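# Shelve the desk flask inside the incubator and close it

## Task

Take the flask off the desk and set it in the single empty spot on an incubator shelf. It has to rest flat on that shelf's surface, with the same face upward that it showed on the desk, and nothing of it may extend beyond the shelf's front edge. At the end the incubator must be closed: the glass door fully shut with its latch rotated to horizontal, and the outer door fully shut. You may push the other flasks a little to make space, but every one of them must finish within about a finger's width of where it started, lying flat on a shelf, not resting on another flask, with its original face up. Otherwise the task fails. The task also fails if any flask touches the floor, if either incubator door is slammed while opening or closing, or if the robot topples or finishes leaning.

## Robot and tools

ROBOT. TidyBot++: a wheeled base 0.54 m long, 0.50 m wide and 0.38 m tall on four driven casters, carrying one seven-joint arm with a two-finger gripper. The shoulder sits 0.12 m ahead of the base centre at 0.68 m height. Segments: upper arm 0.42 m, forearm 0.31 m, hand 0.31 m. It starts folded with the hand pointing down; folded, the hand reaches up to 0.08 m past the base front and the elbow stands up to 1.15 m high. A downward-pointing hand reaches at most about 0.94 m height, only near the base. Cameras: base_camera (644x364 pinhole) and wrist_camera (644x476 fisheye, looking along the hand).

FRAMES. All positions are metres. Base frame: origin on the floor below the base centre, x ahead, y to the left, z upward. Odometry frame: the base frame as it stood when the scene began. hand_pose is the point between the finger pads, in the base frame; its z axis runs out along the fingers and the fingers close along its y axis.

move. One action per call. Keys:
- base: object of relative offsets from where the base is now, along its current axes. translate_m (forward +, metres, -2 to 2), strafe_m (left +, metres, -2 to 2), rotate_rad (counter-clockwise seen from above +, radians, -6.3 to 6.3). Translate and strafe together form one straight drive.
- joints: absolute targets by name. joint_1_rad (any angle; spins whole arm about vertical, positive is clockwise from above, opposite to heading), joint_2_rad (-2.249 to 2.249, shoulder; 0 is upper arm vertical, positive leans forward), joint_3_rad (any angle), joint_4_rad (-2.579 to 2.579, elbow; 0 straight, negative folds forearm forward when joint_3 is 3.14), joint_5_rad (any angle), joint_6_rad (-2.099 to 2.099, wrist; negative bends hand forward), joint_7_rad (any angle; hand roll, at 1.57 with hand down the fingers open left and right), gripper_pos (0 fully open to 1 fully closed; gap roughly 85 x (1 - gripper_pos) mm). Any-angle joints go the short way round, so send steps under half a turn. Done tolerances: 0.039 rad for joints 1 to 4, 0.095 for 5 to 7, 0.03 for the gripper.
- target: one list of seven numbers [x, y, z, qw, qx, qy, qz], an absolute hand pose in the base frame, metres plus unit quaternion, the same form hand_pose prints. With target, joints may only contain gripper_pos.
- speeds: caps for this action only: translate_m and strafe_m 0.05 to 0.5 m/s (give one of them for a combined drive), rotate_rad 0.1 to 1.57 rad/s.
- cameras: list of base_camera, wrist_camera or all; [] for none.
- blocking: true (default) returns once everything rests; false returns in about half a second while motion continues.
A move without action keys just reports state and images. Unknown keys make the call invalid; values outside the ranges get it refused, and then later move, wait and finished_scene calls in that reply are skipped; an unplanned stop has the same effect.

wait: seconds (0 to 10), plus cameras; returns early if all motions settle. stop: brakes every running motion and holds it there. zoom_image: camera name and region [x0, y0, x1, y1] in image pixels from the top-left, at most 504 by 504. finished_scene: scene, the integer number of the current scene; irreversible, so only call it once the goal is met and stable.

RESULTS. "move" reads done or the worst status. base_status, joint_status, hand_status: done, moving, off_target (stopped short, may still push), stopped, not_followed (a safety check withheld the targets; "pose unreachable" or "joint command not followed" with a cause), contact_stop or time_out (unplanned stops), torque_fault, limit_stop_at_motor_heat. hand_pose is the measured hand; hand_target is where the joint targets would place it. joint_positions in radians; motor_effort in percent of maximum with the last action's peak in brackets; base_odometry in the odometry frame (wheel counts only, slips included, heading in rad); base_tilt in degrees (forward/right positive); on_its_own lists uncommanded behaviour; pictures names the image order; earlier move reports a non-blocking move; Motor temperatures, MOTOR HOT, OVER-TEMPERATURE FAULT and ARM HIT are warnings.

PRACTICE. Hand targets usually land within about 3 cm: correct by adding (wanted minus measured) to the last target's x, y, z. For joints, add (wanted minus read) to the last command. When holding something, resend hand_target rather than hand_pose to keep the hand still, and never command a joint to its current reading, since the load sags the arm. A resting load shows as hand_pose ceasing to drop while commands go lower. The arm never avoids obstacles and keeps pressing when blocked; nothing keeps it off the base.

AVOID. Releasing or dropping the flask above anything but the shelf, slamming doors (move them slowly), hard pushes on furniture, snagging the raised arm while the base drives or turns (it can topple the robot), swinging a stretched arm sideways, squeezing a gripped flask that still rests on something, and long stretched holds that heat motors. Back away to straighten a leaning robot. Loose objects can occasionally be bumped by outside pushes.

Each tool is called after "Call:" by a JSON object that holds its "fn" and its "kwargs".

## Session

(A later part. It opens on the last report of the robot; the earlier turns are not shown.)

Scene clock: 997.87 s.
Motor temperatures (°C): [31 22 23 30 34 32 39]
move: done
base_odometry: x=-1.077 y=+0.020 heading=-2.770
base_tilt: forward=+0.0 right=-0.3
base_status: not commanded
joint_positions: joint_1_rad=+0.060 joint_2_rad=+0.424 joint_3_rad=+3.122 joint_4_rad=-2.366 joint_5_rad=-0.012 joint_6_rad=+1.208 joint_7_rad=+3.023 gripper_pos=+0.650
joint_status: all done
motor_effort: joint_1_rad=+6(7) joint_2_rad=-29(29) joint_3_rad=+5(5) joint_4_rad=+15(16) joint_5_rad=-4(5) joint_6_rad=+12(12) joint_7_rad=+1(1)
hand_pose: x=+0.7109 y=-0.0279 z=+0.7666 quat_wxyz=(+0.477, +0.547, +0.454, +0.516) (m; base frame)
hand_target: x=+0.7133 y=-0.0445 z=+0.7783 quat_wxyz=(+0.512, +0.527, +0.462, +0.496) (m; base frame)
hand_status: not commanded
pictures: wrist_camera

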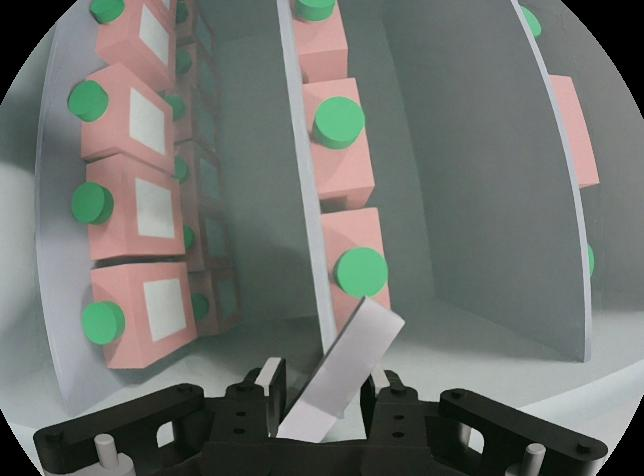

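Call:
{"fn": "move", "kwargs": {"joints": {"joint_7_rad": 3.5}, "cameras": ["wrist_camera"]}}

Scene clock: 1001.70 s.
Motor temperatures (°C): [31 22 23 30 34 32 39]
move: done
base_odometry: x=-1.077 y=+0.020 heading=-2.770
base_tilt: forward=+0.1 right=-0.3
base_status: not commanded
joint_positions: joint_1_rad=+0.058 joint_2_rad=+0.436 joint_3_rad=+3.121 joint_4_rad=-2.366 joint_5_rad=-0.012 joint_6_rad=+1.208 joint_7_rad=+3.424 gripper_pos=+0.650
joint_status: all done
motor_effort: joint_1_rad=+3(7) joint_2_rad=-31(32) joint_3_rad=+2(5) joint_4_rad=+15(16) joint_5_rad=-3(5) joint_6_rad=+13(14) joint_7_rad=+1(2)
hand_pose: x=+0.7119 y=-0.0264 z=+0.7595 quat_wxyz=(+0.567, +0.448, +0.558, +0.409) (m; base frame)
hand_target: x=+0.7133 y=-0.0445 z=+0.7783 quat_wxyz=(+0.601, +0.425, +0.557, +0.385) (m; base frame)
hand_status: not commanded
pictures: wrist_camera

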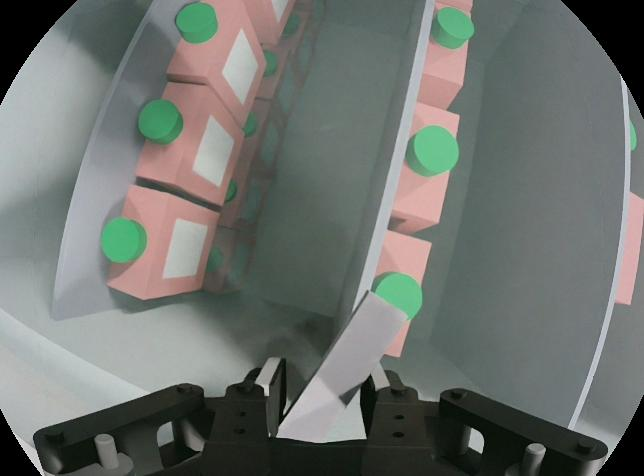

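Call:
{"fn": "move", "kwargs": {"joints": {"joint_7_rad": 3.77}, "cameras": ["wrist_camera"]}}

Scene clock: 1008.40 s.
Motor temperatures (°C): [31 22 23 30 34 32 39]
move: done
base_odometry: x=-1.077 y=+0.020 heading=-2.770
base_tilt: forward=+0.1 right=-0.3
base_status: not commanded
joint_positions: joint_1_rad=+0.061 joint_2_rad=+0.443 joint_3_rad=+3.121 joint_4_rad=-2.367 joint_5_rad=-0.012 joint_6_rad=+1.208 joint_7_rad=+3.707 gripper_pos=+0.650
joint_status: all done
motor_effort: joint_1_rad=+2(5) joint_2_rad=-32(33) joint_3_rad=+1(3) joint_4_rad=+15(16) joint_5_rad=-1(3) joint_6_rad=+14(15) joint_7_rad=+1(1)
hand_pose: x=+0.7120 y=-0.0283 z=+0.7549 quat_wxyz=(+0.617, +0.367, +0.617, +0.323) (m; base frame)
hand_target: x=+0.7133 y=-0.0445 z=+0.7783 quat_wxyz=(+0.647, +0.346, +0.609, +0.300) (m; base frame)
hand_status: not commanded
pictures: wrist_camera

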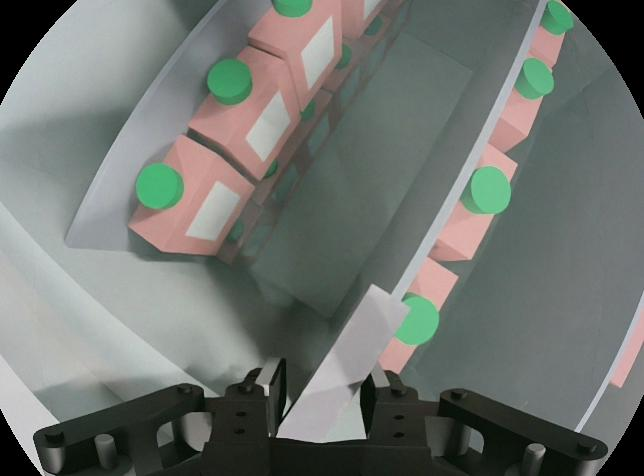

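Call:
{"fn": "move", "kwargs": {"joints": {"joint_7_rad": 3.45}, "cameras": ["wrist_camera"]}}

Call:
{"fn": "move", "kwargs": {"base": {"translate_m": -0.25}, "speeds": {"translate_m": 0.1}, "cameras": []}}

Call:
{"fn": "move", "kwargs": {"base": {"translate_m": -0.15}, "joints": {"joint_7_rad": 1.6}, "cameras": ["wrist_camera"]}}

Call:
{"fn": "zoom_image", "kwargs": {"camera": "wrist_camera", "region": [220, 200, 420, 400]}}

Scene clock: 1018.90 s.
Motor temperatures (°C): [31 22 23 29 34 32 39]
move: done
base_odometry: x=-1.077 y=+0.020 heading=-2.770
base_tilt: forward=+0.0 right=-0.3
base_status: not commanded
joint_positions: joint_1_rad=+0.065 joint_2_rad=+0.439 joint_3_rad=+3.121 joint_4_rad=-2.366 joint_5_rad=-0.012 joint_6_rad=+1.208 joint_7_rad=+3.480 gripper_pos=+0.650
joint_status: all done
motor_effort: joint_1_rad=+0(2) joint_2_rad=-27(32) joint_3_rad=-1(1) joint_4_rad=+12(15) joint_5_rad=+0(1) joint_6_rad=+9(14) joint_7_rad=+0(1)
hand_pose: x=+0.7118 y=-0.0306 z=+0.7580 quat_wxyz=(+0.578, +0.435, +0.569, +0.390) (m; base frame)
hand_target: x=+0.7133 y=-0.0445 z=+0.7783 quat_wxyz=(+0.591, +0.439, +0.546, +0.400) (m; base frame)
hand_status: not commanded
pictures: wrist_camera

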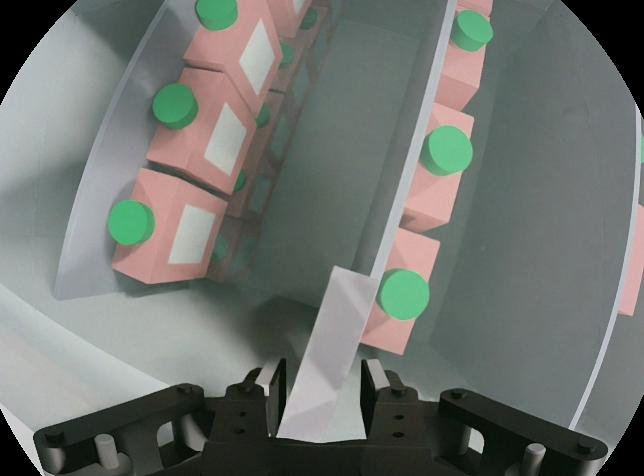

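Scene clock: 1021.97 s.
Motor temperatures (°C): [31 22 23 29 34 32 39]
move: done
base_odometry: x=-0.844 y=+0.111 heading=-2.770
base_tilt: forward=+0.0 right=-0.3
base_status: done
joint_positions: joint_1_rad=+0.067 joint_2_rad=+0.434 joint_3_rad=+3.121 joint_4_rad=-2.364 joint_5_rad=-0.012 joint_6_rad=+1.208 joint_7_rad=+3.480 gripper_pos=+0.650
joint_status: not commanded
motor_effort: joint_1_rad=+0(1) joint_2_rad=-27(31) joint_3_rad=-1(2) joint_4_rad=+11(13) joint_5_rad=+1(1) joint_6_rad=+9(11) joint_7_rad=+0(1)
hand_pose: x=+0.7120 y=-0.0318 z=+0.7619 quat_wxyz=(+0.581, +0.434, +0.567, +0.391) (m; base frame)
hand_target: x=+0.7133 y=-0.0445 z=+0.7783 quat_wxyz=(+0.591, +0.439, +0.546, +0.400) (m; base frame)
hand_status: not commanded
pictures: none
No camera images: "cameras" was empty.

Scene clock: 1024.30 s.
Motor temperatures (°C): [31 22 23 29 34 32 39]
move: done
base_odometry: x=-0.704 y=+0.166 heading=-2.770
base_tilt: forward=+0.1 right=-0.3
base_status: done
joint_positions: joint_1_rad=+0.067 joint_2_rad=+0.429 joint_3_rad=+3.121 joint_4_rad=-2.362 joint_5_rad=-0.012 joint_6_rad=+1.208 joint_7_rad=+1.673 gripper_pos=+0.650
joint_status: all done
motor_effort: joint_1_rad=+0(2) joint_2_rad=-27(29) joint_3_rad=-1(3) joint_4_rad=+11(13) joint_5_rad=+1(1) joint_6_rad=+9(10) joint_7_rad=+0(1)
hand_pose: x=+0.7122 y=-0.0319 z=+0.7652 quat_wxyz=(+0.053, +0.712, +0.010, +0.701) (m; base frame)
hand_target: x=+0.7133 y=-0.0445 z=+0.7783 quat_wxyz=(+0.036, +0.700, -0.022, +0.712) (m; base frame)
hand_status: not commanded
pictures: wrist_camera

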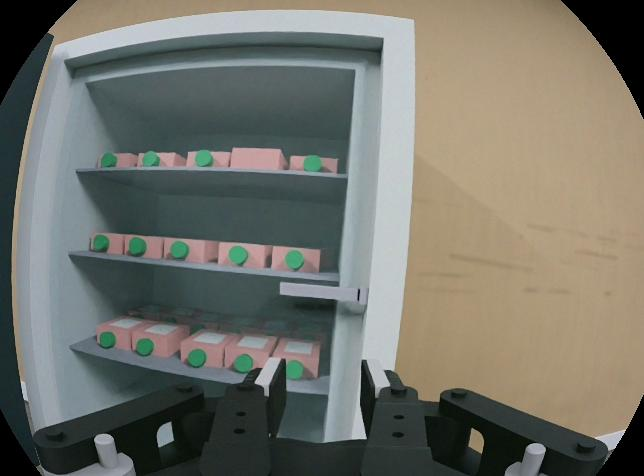

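Scaled by 2.520.

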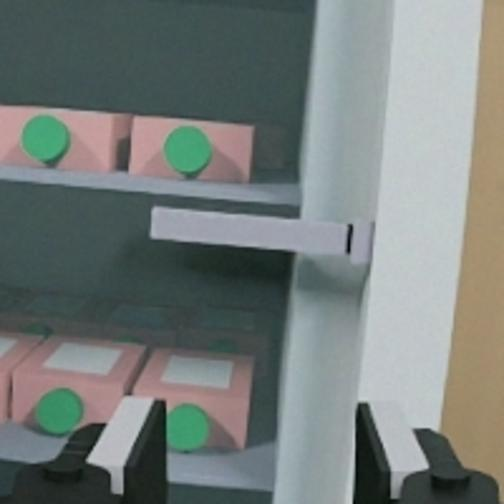

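Call:
{"fn": "move", "kwargs": {"base": {"translate_m": -0.5}, "speeds": {"translate_m": 0.3}, "joints": {"joint_1_rad": 0.02, "joint_2_rad": -0.1, "joint_4_rad": -1.5, "joint_6_rad": -0.22, "gripper_pos": 1.0, "joint_7_rad": 1.6}, "cameras": []}}

Call:
{"fn": "move", "kwargs": {"base": {"strafe_m": 1.05}, "speeds": {"strafe_m": 0.3}, "cameras": ["base_camera", "wrist_camera"]}}

Scene clock: 1041.53 s.
Motor temperatures (°C): [31 22 23 29 34 32 39]
move: done
base_odometry: x=-0.238 y=+0.347 heading=-2.770
base_tilt: forward=+0.0 right=-0.3
base_status: done
joint_positions: joint_1_rad=+0.034 joint_2_rad=-0.103 joint_3_rad=+3.121 joint_4_rad=-1.516 joint_5_rad=-0.012 joint_6_rad=-0.164 joint_7_rad=+1.673 gripper_pos=+0.999
joint_status: all done
motor_effort: joint_1_rad=+0(2) joint_2_rad=-18(30) joint_3_rad=-1(2) joint_4_rad=+22(23) joint_5_rad=+0(1) joint_6_rad=+9(10) joint_7_rad=+1(1)
hand_pose: x=+0.6972 y=-0.0051 z=+1.1477 quat_wxyz=(+0.037, +0.709, +0.028, +0.704) (m; base frame)
hand_target: x=+0.6976 y=-0.0026 z=+1.1386 quat_wxyz=(+0.008, +0.724, +0.004, +0.689) (m; base frame)
hand_status: not commanded
pictures: none
No camera images: "cameras" was empty.

Scene clock: 1045.97 s.
Motor temperatures (°C): [31 22 23 29 34 32 39]
move: done
base_odometry: x=+0.143 y=-0.631 heading=-2.770
base_tilt: forward=+0.0 right=-0.3
base_status: done
joint_positions: joint_1_rad=+0.026 joint_2_rad=-0.103 joint_3_rad=+3.122 joint_4_rad=-1.516 joint_5_rad=-0.012 joint_6_rad=-0.166 joint_7_rad=+1.673 gripper_pos=+0.999
joint_status: not commanded
motor_effort: joint_1_rad=+0(3) joint_2_rad=-18(19) joint_3_rad=+0(3) joint_4_rad=+23(23) joint_5_rad=+0(1) joint_6_rad=+9(10) joint_7_rad=+1(1)
hand_pose: x=+0.6973 y=-0.0008 z=+1.1470 quat_wxyz=(+0.034, +0.709, +0.031, +0.703) (m; base frame)
hand_target: x=+0.6976 y=-0.0026 z=+1.1386 quat_wxyz=(+0.008, +0.724, +0.004, +0.689) (m; base frame)
hand_status: not commanded
pictures: base_camera, wrist_camera

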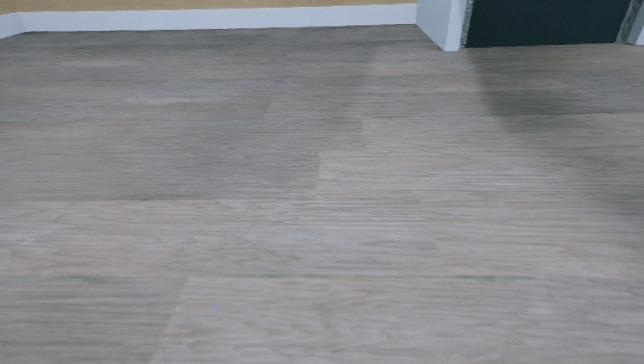

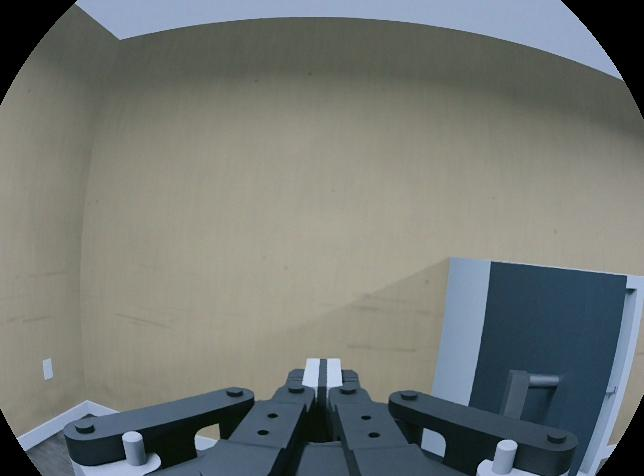

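Call:
{"fn": "move", "kwargs": {"base": {"translate_m": 0.37}, "speeds": {"translate_m": 0.2}, "cameras": ["wrist_camera"]}}

Scene clock: 1069.30 s.
Motor temperatures (°C): [31 22 23 30 34 32 39]
move: done
base_odometry: x=-0.202 y=-0.766 heading=-2.770
base_tilt: forward=+0.1 right=-0.3
base_status: done
joint_positions: joint_1_rad=+0.026 joint_2_rad=-0.095 joint_3_rad=+3.122 joint_4_rad=-1.516 joint_5_rad=-0.012 joint_6_rad=-0.168 joint_7_rad=+1.673 gripper_pos=+0.999
joint_status: not commanded
motor_effort: joint_1_rad=+0(1) joint_2_rad=-18(21) joint_3_rad=-1(2) joint_4_rad=+22(23) joint_5_rad=+0(1) joint_6_rad=+9(10) joint_7_rad=+0(1)
hand_pose: x=+0.7008 y=-0.0009 z=+1.1421 quat_wxyz=(+0.034, +0.713, +0.031, +0.700) (m; base frame)
hand_target: x=+0.6976 y=-0.0026 z=+1.1386 quat_wxyz=(+0.008, +0.724, +0.004, +0.689) (m; base frame)
hand_status: not commanded
pictures: wrist_camera

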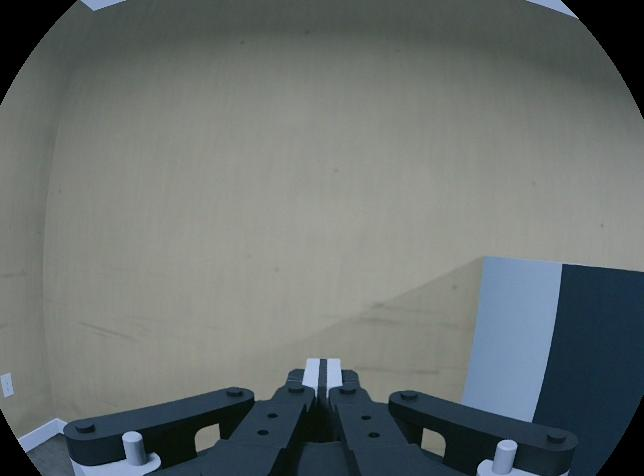

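Call:
{"fn": "move", "kwargs": {"base": {"strafe_m": -0.3}, "speeds": {"strafe_m": 0.12}, "cameras": ["wrist_camera"]}}

Scene clock: 1079.40 s.
Motor temperatures (°C): [31 22 23 30 34 32 39]
move: done
base_odometry: x=-0.311 y=-0.486 heading=-2.770
base_tilt: forward=+0.0 right=-0.2
base_status: done
joint_positions: joint_1_rad=+0.022 joint_2_rad=-0.095 joint_3_rad=+3.128 joint_4_rad=-1.515 joint_5_rad=-0.012 joint_6_rad=-0.169 joint_7_rad=+1.671 gripper_pos=+0.999
joint_status: not commanded
motor_effort: joint_1_rad=-1(6) joint_2_rad=-18(20) joint_3_rad=-1(6) joint_4_rad=+22(23) joint_5_rad=+0(1) joint_6_rad=+9(9) joint_7_rad=+1(1)
hand_pose: x=+0.7008 y=-0.0021 z=+1.1426 quat_wxyz=(+0.034, +0.713, +0.030, +0.700) (m; base frame)
hand_target: x=+0.6976 y=-0.0026 z=+1.1386 quat_wxyz=(+0.008, +0.724, +0.004, +0.689) (m; base frame)
hand_status: not commanded
pictures: wrist_camera

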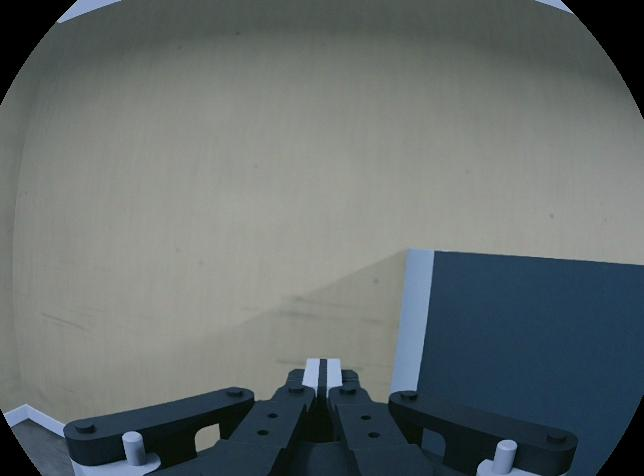

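Call:
{"fn": "move", "kwargs": {"base": {"strafe_m": -0.15}, "speeds": {"strafe_m": 0.1}, "cameras": ["wrist_camera"]}}

Scene clock: 1085.27 s.
Motor temperatures (°C): [31 22 23 30 34 32 39]
move: done
base_odometry: x=-0.366 y=-0.346 heading=-2.770
base_tilt: forward=+0.0 right=-0.3
base_status: done
joint_positions: joint_1_rad=+0.016 joint_2_rad=-0.095 joint_3_rad=+3.124 joint_4_rad=-1.515 joint_5_rad=-0.012 joint_6_rad=-0.169 joint_7_rad=+1.671 gripper_pos=+0.999
joint_status: not commanded
motor_effort: joint_1_rad=+0(6) joint_2_rad=-18(19) joint_3_rad=+0(6) joint_4_rad=+22(23) joint_5_rad=+0(1) joint_6_rad=+9(10) joint_7_rad=+1(1)
hand_pose: x=+0.7008 y=+0.0034 z=+1.1427 quat_wxyz=(+0.030, +0.712, +0.033, +0.700) (m; base frame)
hand_target: x=+0.6976 y=-0.0026 z=+1.1386 quat_wxyz=(+0.008, +0.724, +0.004, +0.689) (m; base frame)
hand_status: not commanded
pictures: wrist_camera

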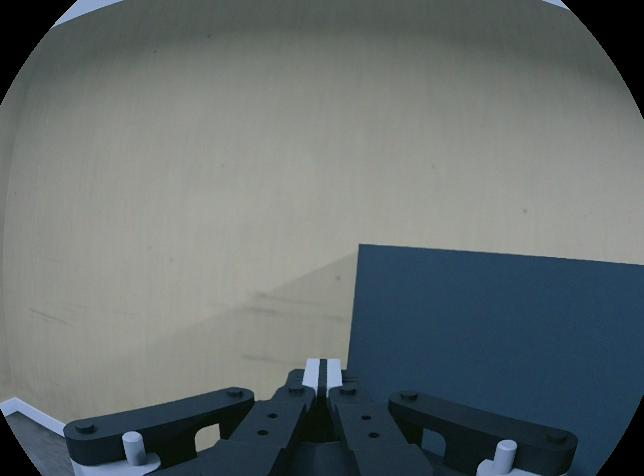

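Call:
{"fn": "move", "kwargs": {"base": {"strafe_m": -0.16, "translate_m": 0.02}, "speeds": {"strafe_m": 0.1}, "cameras": ["wrist_camera"]}}

Scene clock: 1091.47 s.
Motor temperatures (°C): [31 22 23 30 34 32 39]
move: done
base_odometry: x=-0.442 y=-0.204 heading=-2.770
base_tilt: forward=+0.1 right=-0.3
base_status: done
joint_positions: joint_1_rad=+0.015 joint_2_rad=-0.096 joint_3_rad=+3.122 joint_4_rad=-1.515 joint_5_rad=-0.012 joint_6_rad=-0.169 joint_7_rad=+1.671 gripper_pos=+0.999
joint_status: not commanded
motor_effort: joint_1_rad=+0(5) joint_2_rad=-18(20) joint_3_rad=-1(5) joint_4_rad=+22(23) joint_5_rad=+0(1) joint_6_rad=+9(9) joint_7_rad=+1(1)
hand_pose: x=+0.7006 y=+0.0050 z=+1.1429 quat_wxyz=(+0.029, +0.712, +0.034, +0.700) (m; base frame)
hand_target: x=+0.6976 y=-0.0026 z=+1.1386 quat_wxyz=(+0.008, +0.724, +0.004, +0.689) (m; base frame)
hand_status: not commanded
pictures: wrist_camera

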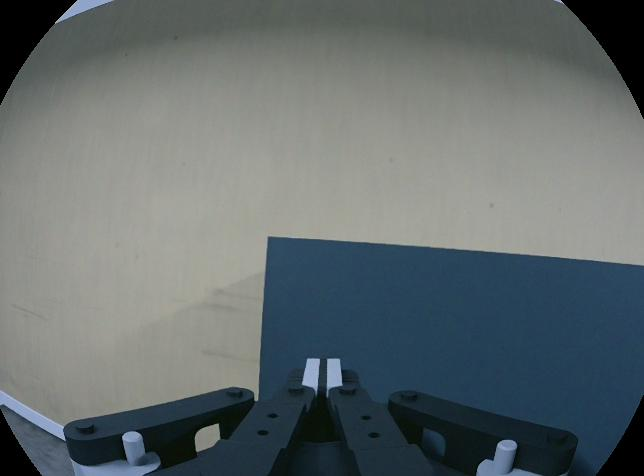

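Call:
{"fn": "move", "kwargs": {"base": {"strafe_m": -0.2, "translate_m": 0.05}, "speeds": {"strafe_m": 0.1}, "cameras": ["wrist_camera"]}}

Call:
{"fn": "move", "kwargs": {"base": {"strafe_m": -0.16, "translate_m": 0.11}, "speeds": {"strafe_m": 0.08}, "cameras": ["wrist_camera"]}}

Scene clock: 1100.70 s.
Motor temperatures (°C): [31 22 23 30 34 32 39]
move: done
base_odometry: x=-0.562 y=-0.036 heading=-2.770
base_tilt: forward=+0.0 right=-0.2
base_status: done
joint_positions: joint_1_rad=+0.018 joint_2_rad=-0.097 joint_3_rad=+3.124 joint_4_rad=-1.515 joint_5_rad=-0.012 joint_6_rad=-0.170 joint_7_rad=+1.671 gripper_pos=+0.999
joint_status: not commanded
motor_effort: joint_1_rad=-1(4) joint_2_rad=-18(19) joint_3_rad=-1(4) joint_4_rad=+22(23) joint_5_rad=+0(1) joint_6_rad=+9(9) joint_7_rad=+1(1)
hand_pose: x=+0.7001 y=+0.0027 z=+1.1433 quat_wxyz=(+0.031, +0.712, +0.033, +0.701) (m; base frame)
hand_target: x=+0.6976 y=-0.0026 z=+1.1386 quat_wxyz=(+0.008, +0.724, +0.004, +0.689) (m; base frame)
hand_status: not commanded
pictures: wrist_camera

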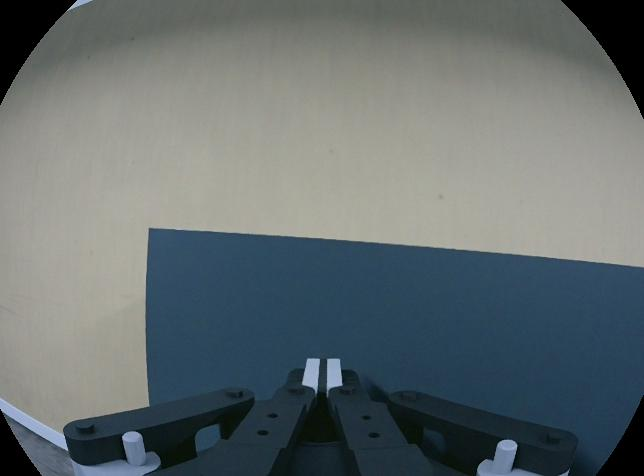

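Scene clock: 1103.63 s.
Motor temperatures (°C): [31 22 23 30 34 32 39]
move: done
base_odometry: x=-0.722 y=+0.073 heading=-2.770
base_tilt: forward=+0.0 right=-0.3
base_status: done
joint_positions: joint_1_rad=+0.015 joint_2_rad=-0.099 joint_3_rad=+3.123 joint_4_rad=-1.515 joint_5_rad=-0.012 joint_6_rad=-0.172 joint_7_rad=+1.671 gripper_pos=+0.999
joint_status: not commanded
motor_effort: joint_1_rad=-1(5) joint_2_rad=-18(20) joint_3_rad=-1(6) joint_4_rad=+22(23) joint_5_rad=+0(1) joint_6_rad=+9(10) joint_7_rad=+1(1)
hand_pose: x=+0.6991 y=+0.0048 z=+1.1438 quat_wxyz=(+0.030, +0.712, +0.034, +0.700) (m; base frame)
hand_target: x=+0.6976 y=-0.0026 z=+1.1386 quat_wxyz=(+0.008, +0.724, +0.004, +0.689) (m; base frame)
hand_status: not commanded
pictures: wrist_camera

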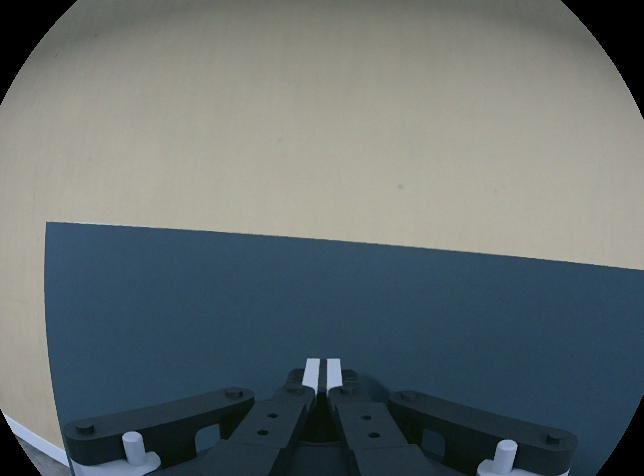

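Call:
{"fn": "move", "kwargs": {"base": {"strafe_m": -0.1, "translate_m": 0.11}, "speeds": {"translate_m": 0.08}, "cameras": ["wrist_camera"]}}

Call:
{"fn": "move", "kwargs": {"base": {"strafe_m": -0.04, "translate_m": 0.06}, "speeds": {"translate_m": 0.06}, "cameras": ["wrist_camera"]}}

Scene clock: 1114.53 s.
Motor temperatures (°C): [31 22 23 30 34 32 39]
move: done
base_odometry: x=-0.861 y=+0.127 heading=-2.770
base_tilt: forward=+0.0 right=-0.4
base_status: done
joint_positions: joint_1_rad=+0.014 joint_2_rad=-0.100 joint_3_rad=+3.123 joint_4_rad=-1.514 joint_5_rad=-0.012 joint_6_rad=-0.174 joint_7_rad=+1.671 gripper_pos=+0.999
joint_status: not commanded
motor_effort: joint_1_rad=+0(2) joint_2_rad=-18(20) joint_3_rad=-1(3) joint_4_rad=+22(24) joint_5_rad=+0(1) joint_6_rad=+9(11) joint_7_rad=+1(1)
hand_pose: x=+0.6984 y=+0.0055 z=+1.1441 quat_wxyz=(+0.029, +0.712, +0.034, +0.700) (m; base frame)
hand_target: x=+0.6976 y=-0.0026 z=+1.1386 quat_wxyz=(+0.008, +0.724, +0.004, +0.689) (m; base frame)
hand_status: not commanded
pictures: wrist_camera

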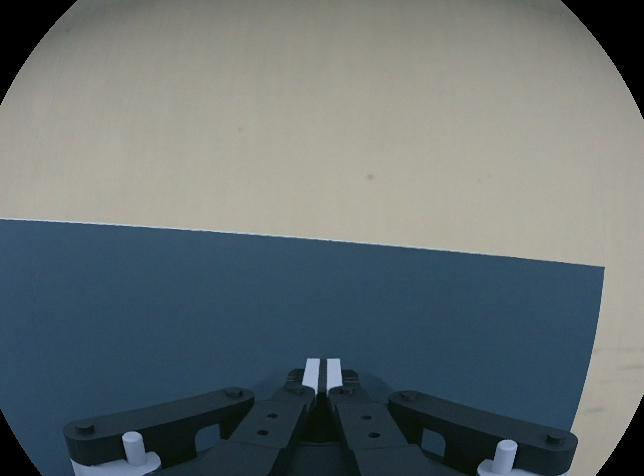

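Scene clock: 1116.23 s.
Motor temperatures (°C): [31 22 23 30 34 32 39]
move: done
base_odometry: x=-0.932 y=+0.142 heading=-2.771
base_tilt: forward=+0.1 right=-0.3
base_status: done
joint_positions: joint_1_rad=+0.014 joint_2_rad=-0.101 joint_3_rad=+3.123 joint_4_rad=-1.514 joint_5_rad=-0.012 joint_6_rad=-0.175 joint_7_rad=+1.671 gripper_pos=+0.999
joint_status: not commanded
motor_effort: joint_1_rad=+0(1) joint_2_rad=-18(20) joint_3_rad=+0(2) joint_4_rad=+22(23) joint_5_rad=+0(1) joint_6_rad=+9(10) joint_7_rad=+0(1)
hand_pose: x=+0.6982 y=+0.0055 z=+1.1441 quat_wxyz=(+0.029, +0.713, +0.034, +0.700) (m; base frame)
hand_target: x=+0.6976 y=-0.0026 z=+1.1386 quat_wxyz=(+0.008, +0.724, +0.004, +0.689) (m; base frame)
hand_status: not commanded
pictures: wrist_camera

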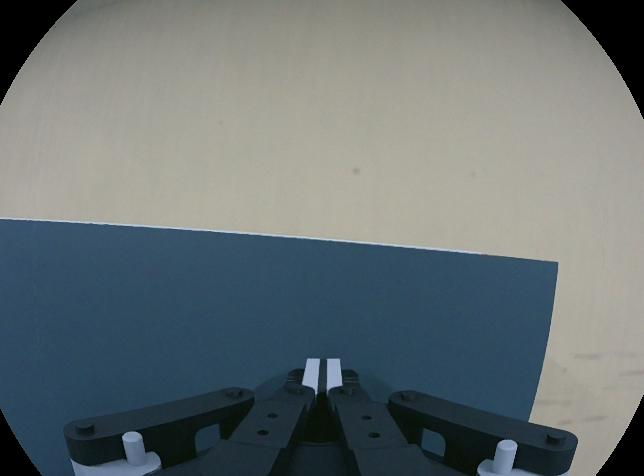

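Call:
{"fn": "move", "kwargs": {"base": {"translate_m": 0.05}, "speeds": {"translate_m": 0.05}, "cameras": []}}

Call:
{"fn": "move", "kwargs": {"base": {"translate_m": 0.03}, "speeds": {"translate_m": 0.05}, "cameras": ["wrist_camera"]}}

Scene clock: 1124.97 s.
Motor temperatures (°C): [31 22 23 30 34 32 39]
move: done
base_odometry: x=-0.978 y=+0.124 heading=-2.771
base_tilt: forward=+0.1 right=-0.4
base_status: done
joint_positions: joint_1_rad=+0.014 joint_2_rad=-0.100 joint_3_rad=+3.123 joint_4_rad=-1.514 joint_5_rad=-0.012 joint_6_rad=-0.176 joint_7_rad=+1.671 gripper_pos=+0.999
joint_status: not commanded
motor_effort: joint_1_rad=+0(1) joint_2_rad=-18(20) joint_3_rad=-1(2) joint_4_rad=+22(24) joint_5_rad=+0(1) joint_6_rad=+9(11) joint_7_rad=+0(1)
hand_pose: x=+0.6984 y=+0.0055 z=+1.1438 quat_wxyz=(+0.029, +0.713, +0.034, +0.700) (m; base frame)
hand_target: x=+0.6976 y=-0.0026 z=+1.1386 quat_wxyz=(+0.008, +0.724, +0.004, +0.689) (m; base frame)
hand_status: not commanded
pictures: none
No camera images: "cameras" was empty.

Scene clock: 1126.03 s.
Motor temperatures (°C): [31 22 23 30 34 32 39]
move: done
base_odometry: x=-1.007 y=+0.114 heading=-2.771
base_tilt: forward=+0.0 right=-0.3
base_status: done
joint_positions: joint_1_rad=+0.014 joint_2_rad=-0.100 joint_3_rad=+3.123 joint_4_rad=-1.514 joint_5_rad=-0.012 joint_6_rad=-0.177 joint_7_rad=+1.671 gripper_pos=+0.999
joint_status: not commanded
motor_effort: joint_1_rad=+0(1) joint_2_rad=-18(21) joint_3_rad=+0(2) joint_4_rad=+22(23) joint_5_rad=+0(1) joint_6_rad=+9(9) joint_7_rad=+0(1)
hand_pose: x=+0.6984 y=+0.0055 z=+1.1438 quat_wxyz=(+0.029, +0.713, +0.034, +0.700) (m; base frame)
hand_target: x=+0.6976 y=-0.0026 z=+1.1386 quat_wxyz=(+0.008, +0.724, +0.004, +0.689) (m; base frame)
hand_status: not commanded
pictures: wrist_camera

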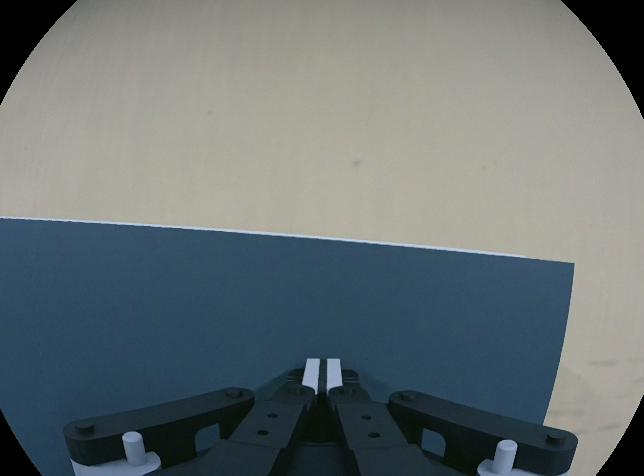

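Call:
{"fn": "move", "kwargs": {"base": {"translate_m": 0.02}, "speeds": {"translate_m": 0.05}, "cameras": []}}

Call:
{"fn": "move", "kwargs": {"base": {"translate_m": 0.02}, "speeds": {"translate_m": 0.05}, "cameras": ["wrist_camera"]}}

Scene clock: 1132.10 s.
Motor temperatures (°C): [31 22 23 30 34 32 39]
move: done
base_odometry: x=-1.025 y=+0.107 heading=-2.771
base_tilt: forward=+0.1 right=-0.3
base_status: done
joint_positions: joint_1_rad=+0.014 joint_2_rad=-0.133 joint_3_rad=+3.123 joint_4_rad=-1.522 joint_5_rad=-0.012 joint_6_rad=-0.212 joint_7_rad=+1.671 gripper_pos=+0.999
joint_status: not commanded
motor_effort: joint_1_rad=+1(1) joint_2_rad=-9(18) joint_3_rad=+0(1) joint_4_rad=+26(27) joint_5_rad=+1(1) joint_6_rad=+13(16) joint_7_rad=+1(1)
hand_pose: x=+0.6832 y=+0.0057 z=+1.1467 quat_wxyz=(+0.029, +0.717, +0.035, +0.696) (m; base frame)
hand_target: x=+0.6976 y=-0.0026 z=+1.1386 quat_wxyz=(+0.008, +0.724, +0.004, +0.689) (m; base frame)
hand_status: not commanded
pictures: none
No camera images: "cameras" was empty.

Scene clock: 1133.03 s.
Motor temperatures (°C): [31 22 23 30 34 32 39]
move: done
base_odometry: x=-1.044 y=+0.100 heading=-2.771
base_tilt: forward=+0.0 right=-0.3
base_status: done
joint_positions: joint_1_rad=+0.015 joint_2_rad=-0.175 joint_3_rad=+3.123 joint_4_rad=-1.542 joint_5_rad=-0.012 joint_6_rad=-0.246 joint_7_rad=+1.671 gripper_pos=+0.999
joint_status: not commanded
motor_effort: joint_1_rad=-1(2) joint_2_rad=+0(10) joint_3_rad=-1(2) joint_4_rad=+29(31) joint_5_rad=+0(1) joint_6_rad=+18(21) joint_7_rad=+0(1)
hand_pose: x=+0.6641 y=+0.0059 z=+1.1471 quat_wxyz=(+0.029, +0.721, +0.035, +0.692) (m; base frame)
hand_target: x=+0.6976 y=-0.0026 z=+1.1386 quat_wxyz=(+0.008, +0.724, +0.004, +0.689) (m; base frame)
hand_status: not commanded
pictures: wrist_camera

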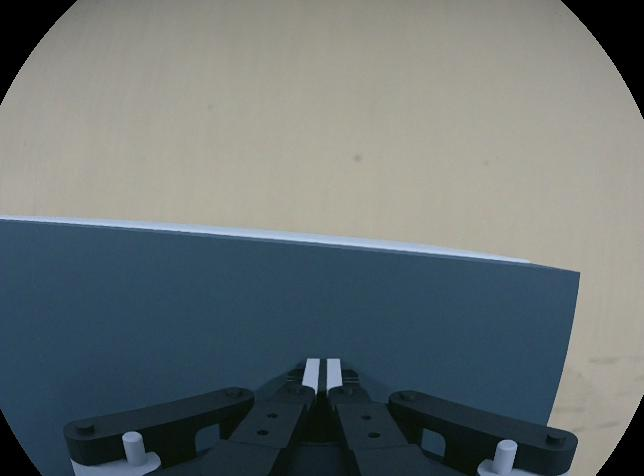

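Call:
{"fn": "move", "kwargs": {"base": {"translate_m": 0.015}, "speeds": {"translate_m": 0.05}, "cameras": []}}

Call:
{"fn": "move", "kwargs": {"base": {"translate_m": -0.35}, "speeds": {"translate_m": 0.2}, "cameras": []}}

Call:
{"fn": "move", "kwargs": {"base": {"strafe_m": -0.6}, "speeds": {"strafe_m": 0.3}, "cameras": ["wrist_camera"]}}

Scene clock: 1140.57 s.
Motor temperatures (°C): [31 22 23 30 34 32 39]
move: done
base_odometry: x=-1.057 y=+0.094 heading=-2.771
base_tilt: forward=+0.0 right=-0.3
base_status: done
joint_positions: joint_1_rad=+0.015 joint_2_rad=-0.206 joint_3_rad=+3.123 joint_4_rad=-1.556 joint_5_rad=-0.012 joint_6_rad=-0.271 joint_7_rad=+1.671 gripper_pos=+0.999
joint_status: not commanded
motor_effort: joint_1_rad=+0(2) joint_2_rad=+6(10) joint_3_rad=+1(2) joint_4_rad=+31(34) joint_5_rad=+0(1) joint_6_rad=+21(25) joint_7_rad=+1(1)
hand_pose: x=+0.6502 y=+0.0061 z=+1.1473 quat_wxyz=(+0.029, +0.723, +0.036, +0.689) (m; base frame)
hand_target: x=+0.6976 y=-0.0026 z=+1.1386 quat_wxyz=(+0.008, +0.724, +0.004, +0.689) (m; base frame)
hand_status: not commanded
pictures: none
No camera images: "cameras" was empty.

Scene clock: 1143.07 s.
Motor temperatures (°C): [31 22 23 30 34 32 39]
move: done
base_odometry: x=-0.731 y=+0.221 heading=-2.771
base_tilt: forward=+0.0 right=-0.3
base_status: done
joint_positions: joint_1_rad=+0.016 joint_2_rad=-0.096 joint_3_rad=+3.123 joint_4_rad=-1.509 joint_5_rad=-0.012 joint_6_rad=-0.227 joint_7_rad=+1.671 gripper_pos=+0.999
joint_status: not commanded
motor_effort: joint_1_rad=+0(1) joint_2_rad=-18(23) joint_3_rad=+0(2) joint_4_rad=+22(29) joint_5_rad=+0(1) joint_6_rad=+9(20) joint_7_rad=+0(1)
hand_pose: x=+0.6996 y=+0.0047 z=+1.1283 quat_wxyz=(+0.029, +0.730, +0.035, +0.682) (m; base frame)
hand_target: x=+0.6976 y=-0.0026 z=+1.1386 quat_wxyz=(+0.008, +0.724, +0.004, +0.689) (m; base frame)
hand_status: not commanded
pictures: none
No camera images: "cameras" was empty.

Scene clock: 1146.00 s.
Motor temperatures (°C): [31 22 23 30 34 32 39]
move: done
base_odometry: x=-0.948 y=+0.781 heading=-2.771
base_tilt: forward=+0.1 right=-0.2
base_status: done
joint_positions: joint_1_rad=+0.017 joint_2_rad=-0.096 joint_3_rad=+3.124 joint_4_rad=-1.509 joint_5_rad=-0.012 joint_6_rad=-0.227 joint_7_rad=+1.671 gripper_pos=+0.999
joint_status: not commanded
motor_effort: joint_1_rad=-1(3) joint_2_rad=-18(19) joint_3_rad=-1(3) joint_4_rad=+22(23) joint_5_rad=+1(1) joint_6_rad=+9(9) joint_7_rad=+1(1)
hand_pose: x=+0.6996 y=+0.0035 z=+1.1283 quat_wxyz=(+0.029, +0.730, +0.034, +0.682) (m; base frame)
hand_target: x=+0.6976 y=-0.0026 z=+1.1386 quat_wxyz=(+0.008, +0.724, +0.004, +0.689) (m; base frame)
hand_status: not commanded
pictures: wrist_camera

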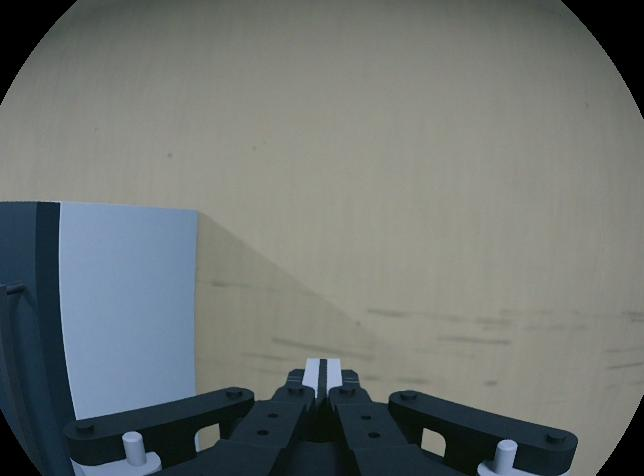

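Call:
{"fn": "move", "kwargs": {"base": {"translate_m": -0.35, "rotate_rad": 0.35}, "speeds": {"translate_m": 0.3}, "cameras": ["wrist_camera"]}}

Call:
{"fn": "zoom_image", "kwargs": {"camera": "wrist_camera", "region": [120, 180, 330, 400]}}

Scene clock: 1151.97 s.
Motor temperatures (°C): [31 22 23 30 34 32 39]
move: done
base_odometry: x=-0.622 y=+0.908 heading=-2.421
base_tilt: forward=+0.0 right=-0.3
base_status: done
joint_positions: joint_1_rad=+0.014 joint_2_rad=-0.097 joint_3_rad=+3.124 joint_4_rad=-1.509 joint_5_rad=-0.012 joint_6_rad=-0.227 joint_7_rad=+1.671 gripper_pos=+0.999
joint_status: not commanded
motor_effort: joint_1_rad=-1(3) joint_2_rad=-18(23) joint_3_rad=-1(3) joint_4_rad=+22(23) joint_5_rad=+0(1) joint_6_rad=+9(10) joint_7_rad=+0(1)
hand_pose: x=+0.6992 y=+0.0048 z=+1.1289 quat_wxyz=(+0.029, +0.730, +0.035, +0.682) (m; base frame)
hand_target: x=+0.6976 y=-0.0026 z=+1.1386 quat_wxyz=(+0.008, +0.724, +0.004, +0.689) (m; base frame)
hand_status: not commanded
pictures: wrist_camera

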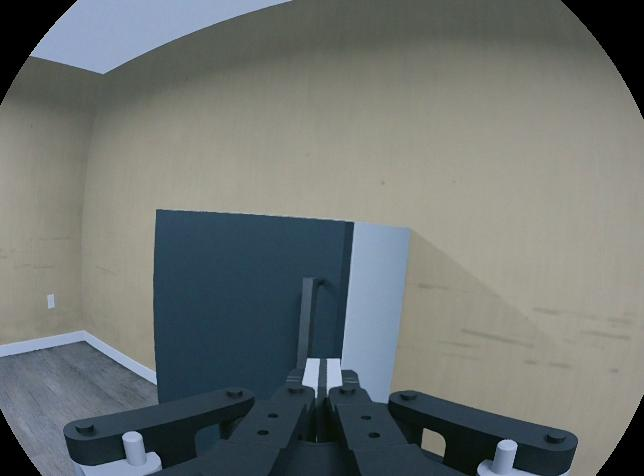

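Scaled by 2.291.

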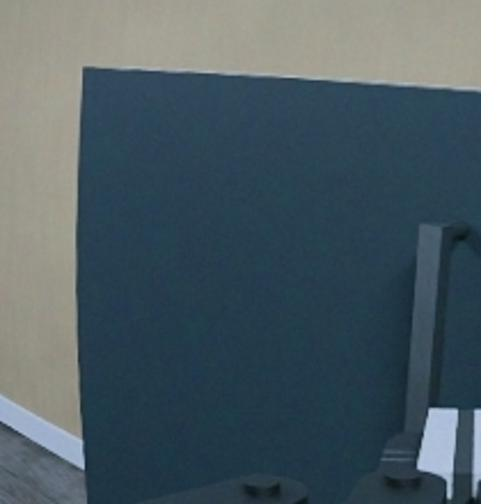

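Call:
{"fn": "zoom_image", "kwargs": {"camera": "wrist_camera", "region": [300, 200, 420, 320]}}

Scaled by 4.200.

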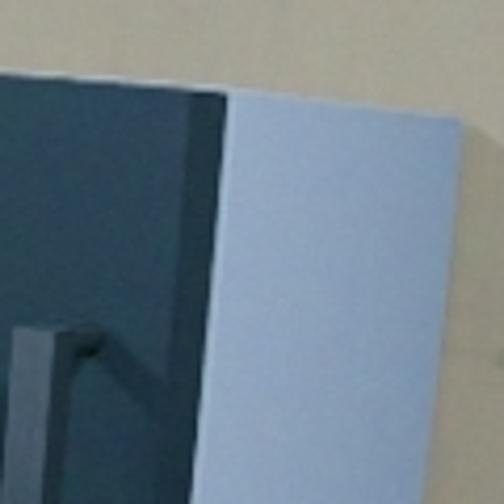

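Call:
{"fn": "finished_scene", "kwargs": {"scene": 2}}

The scene is finished: the task was done.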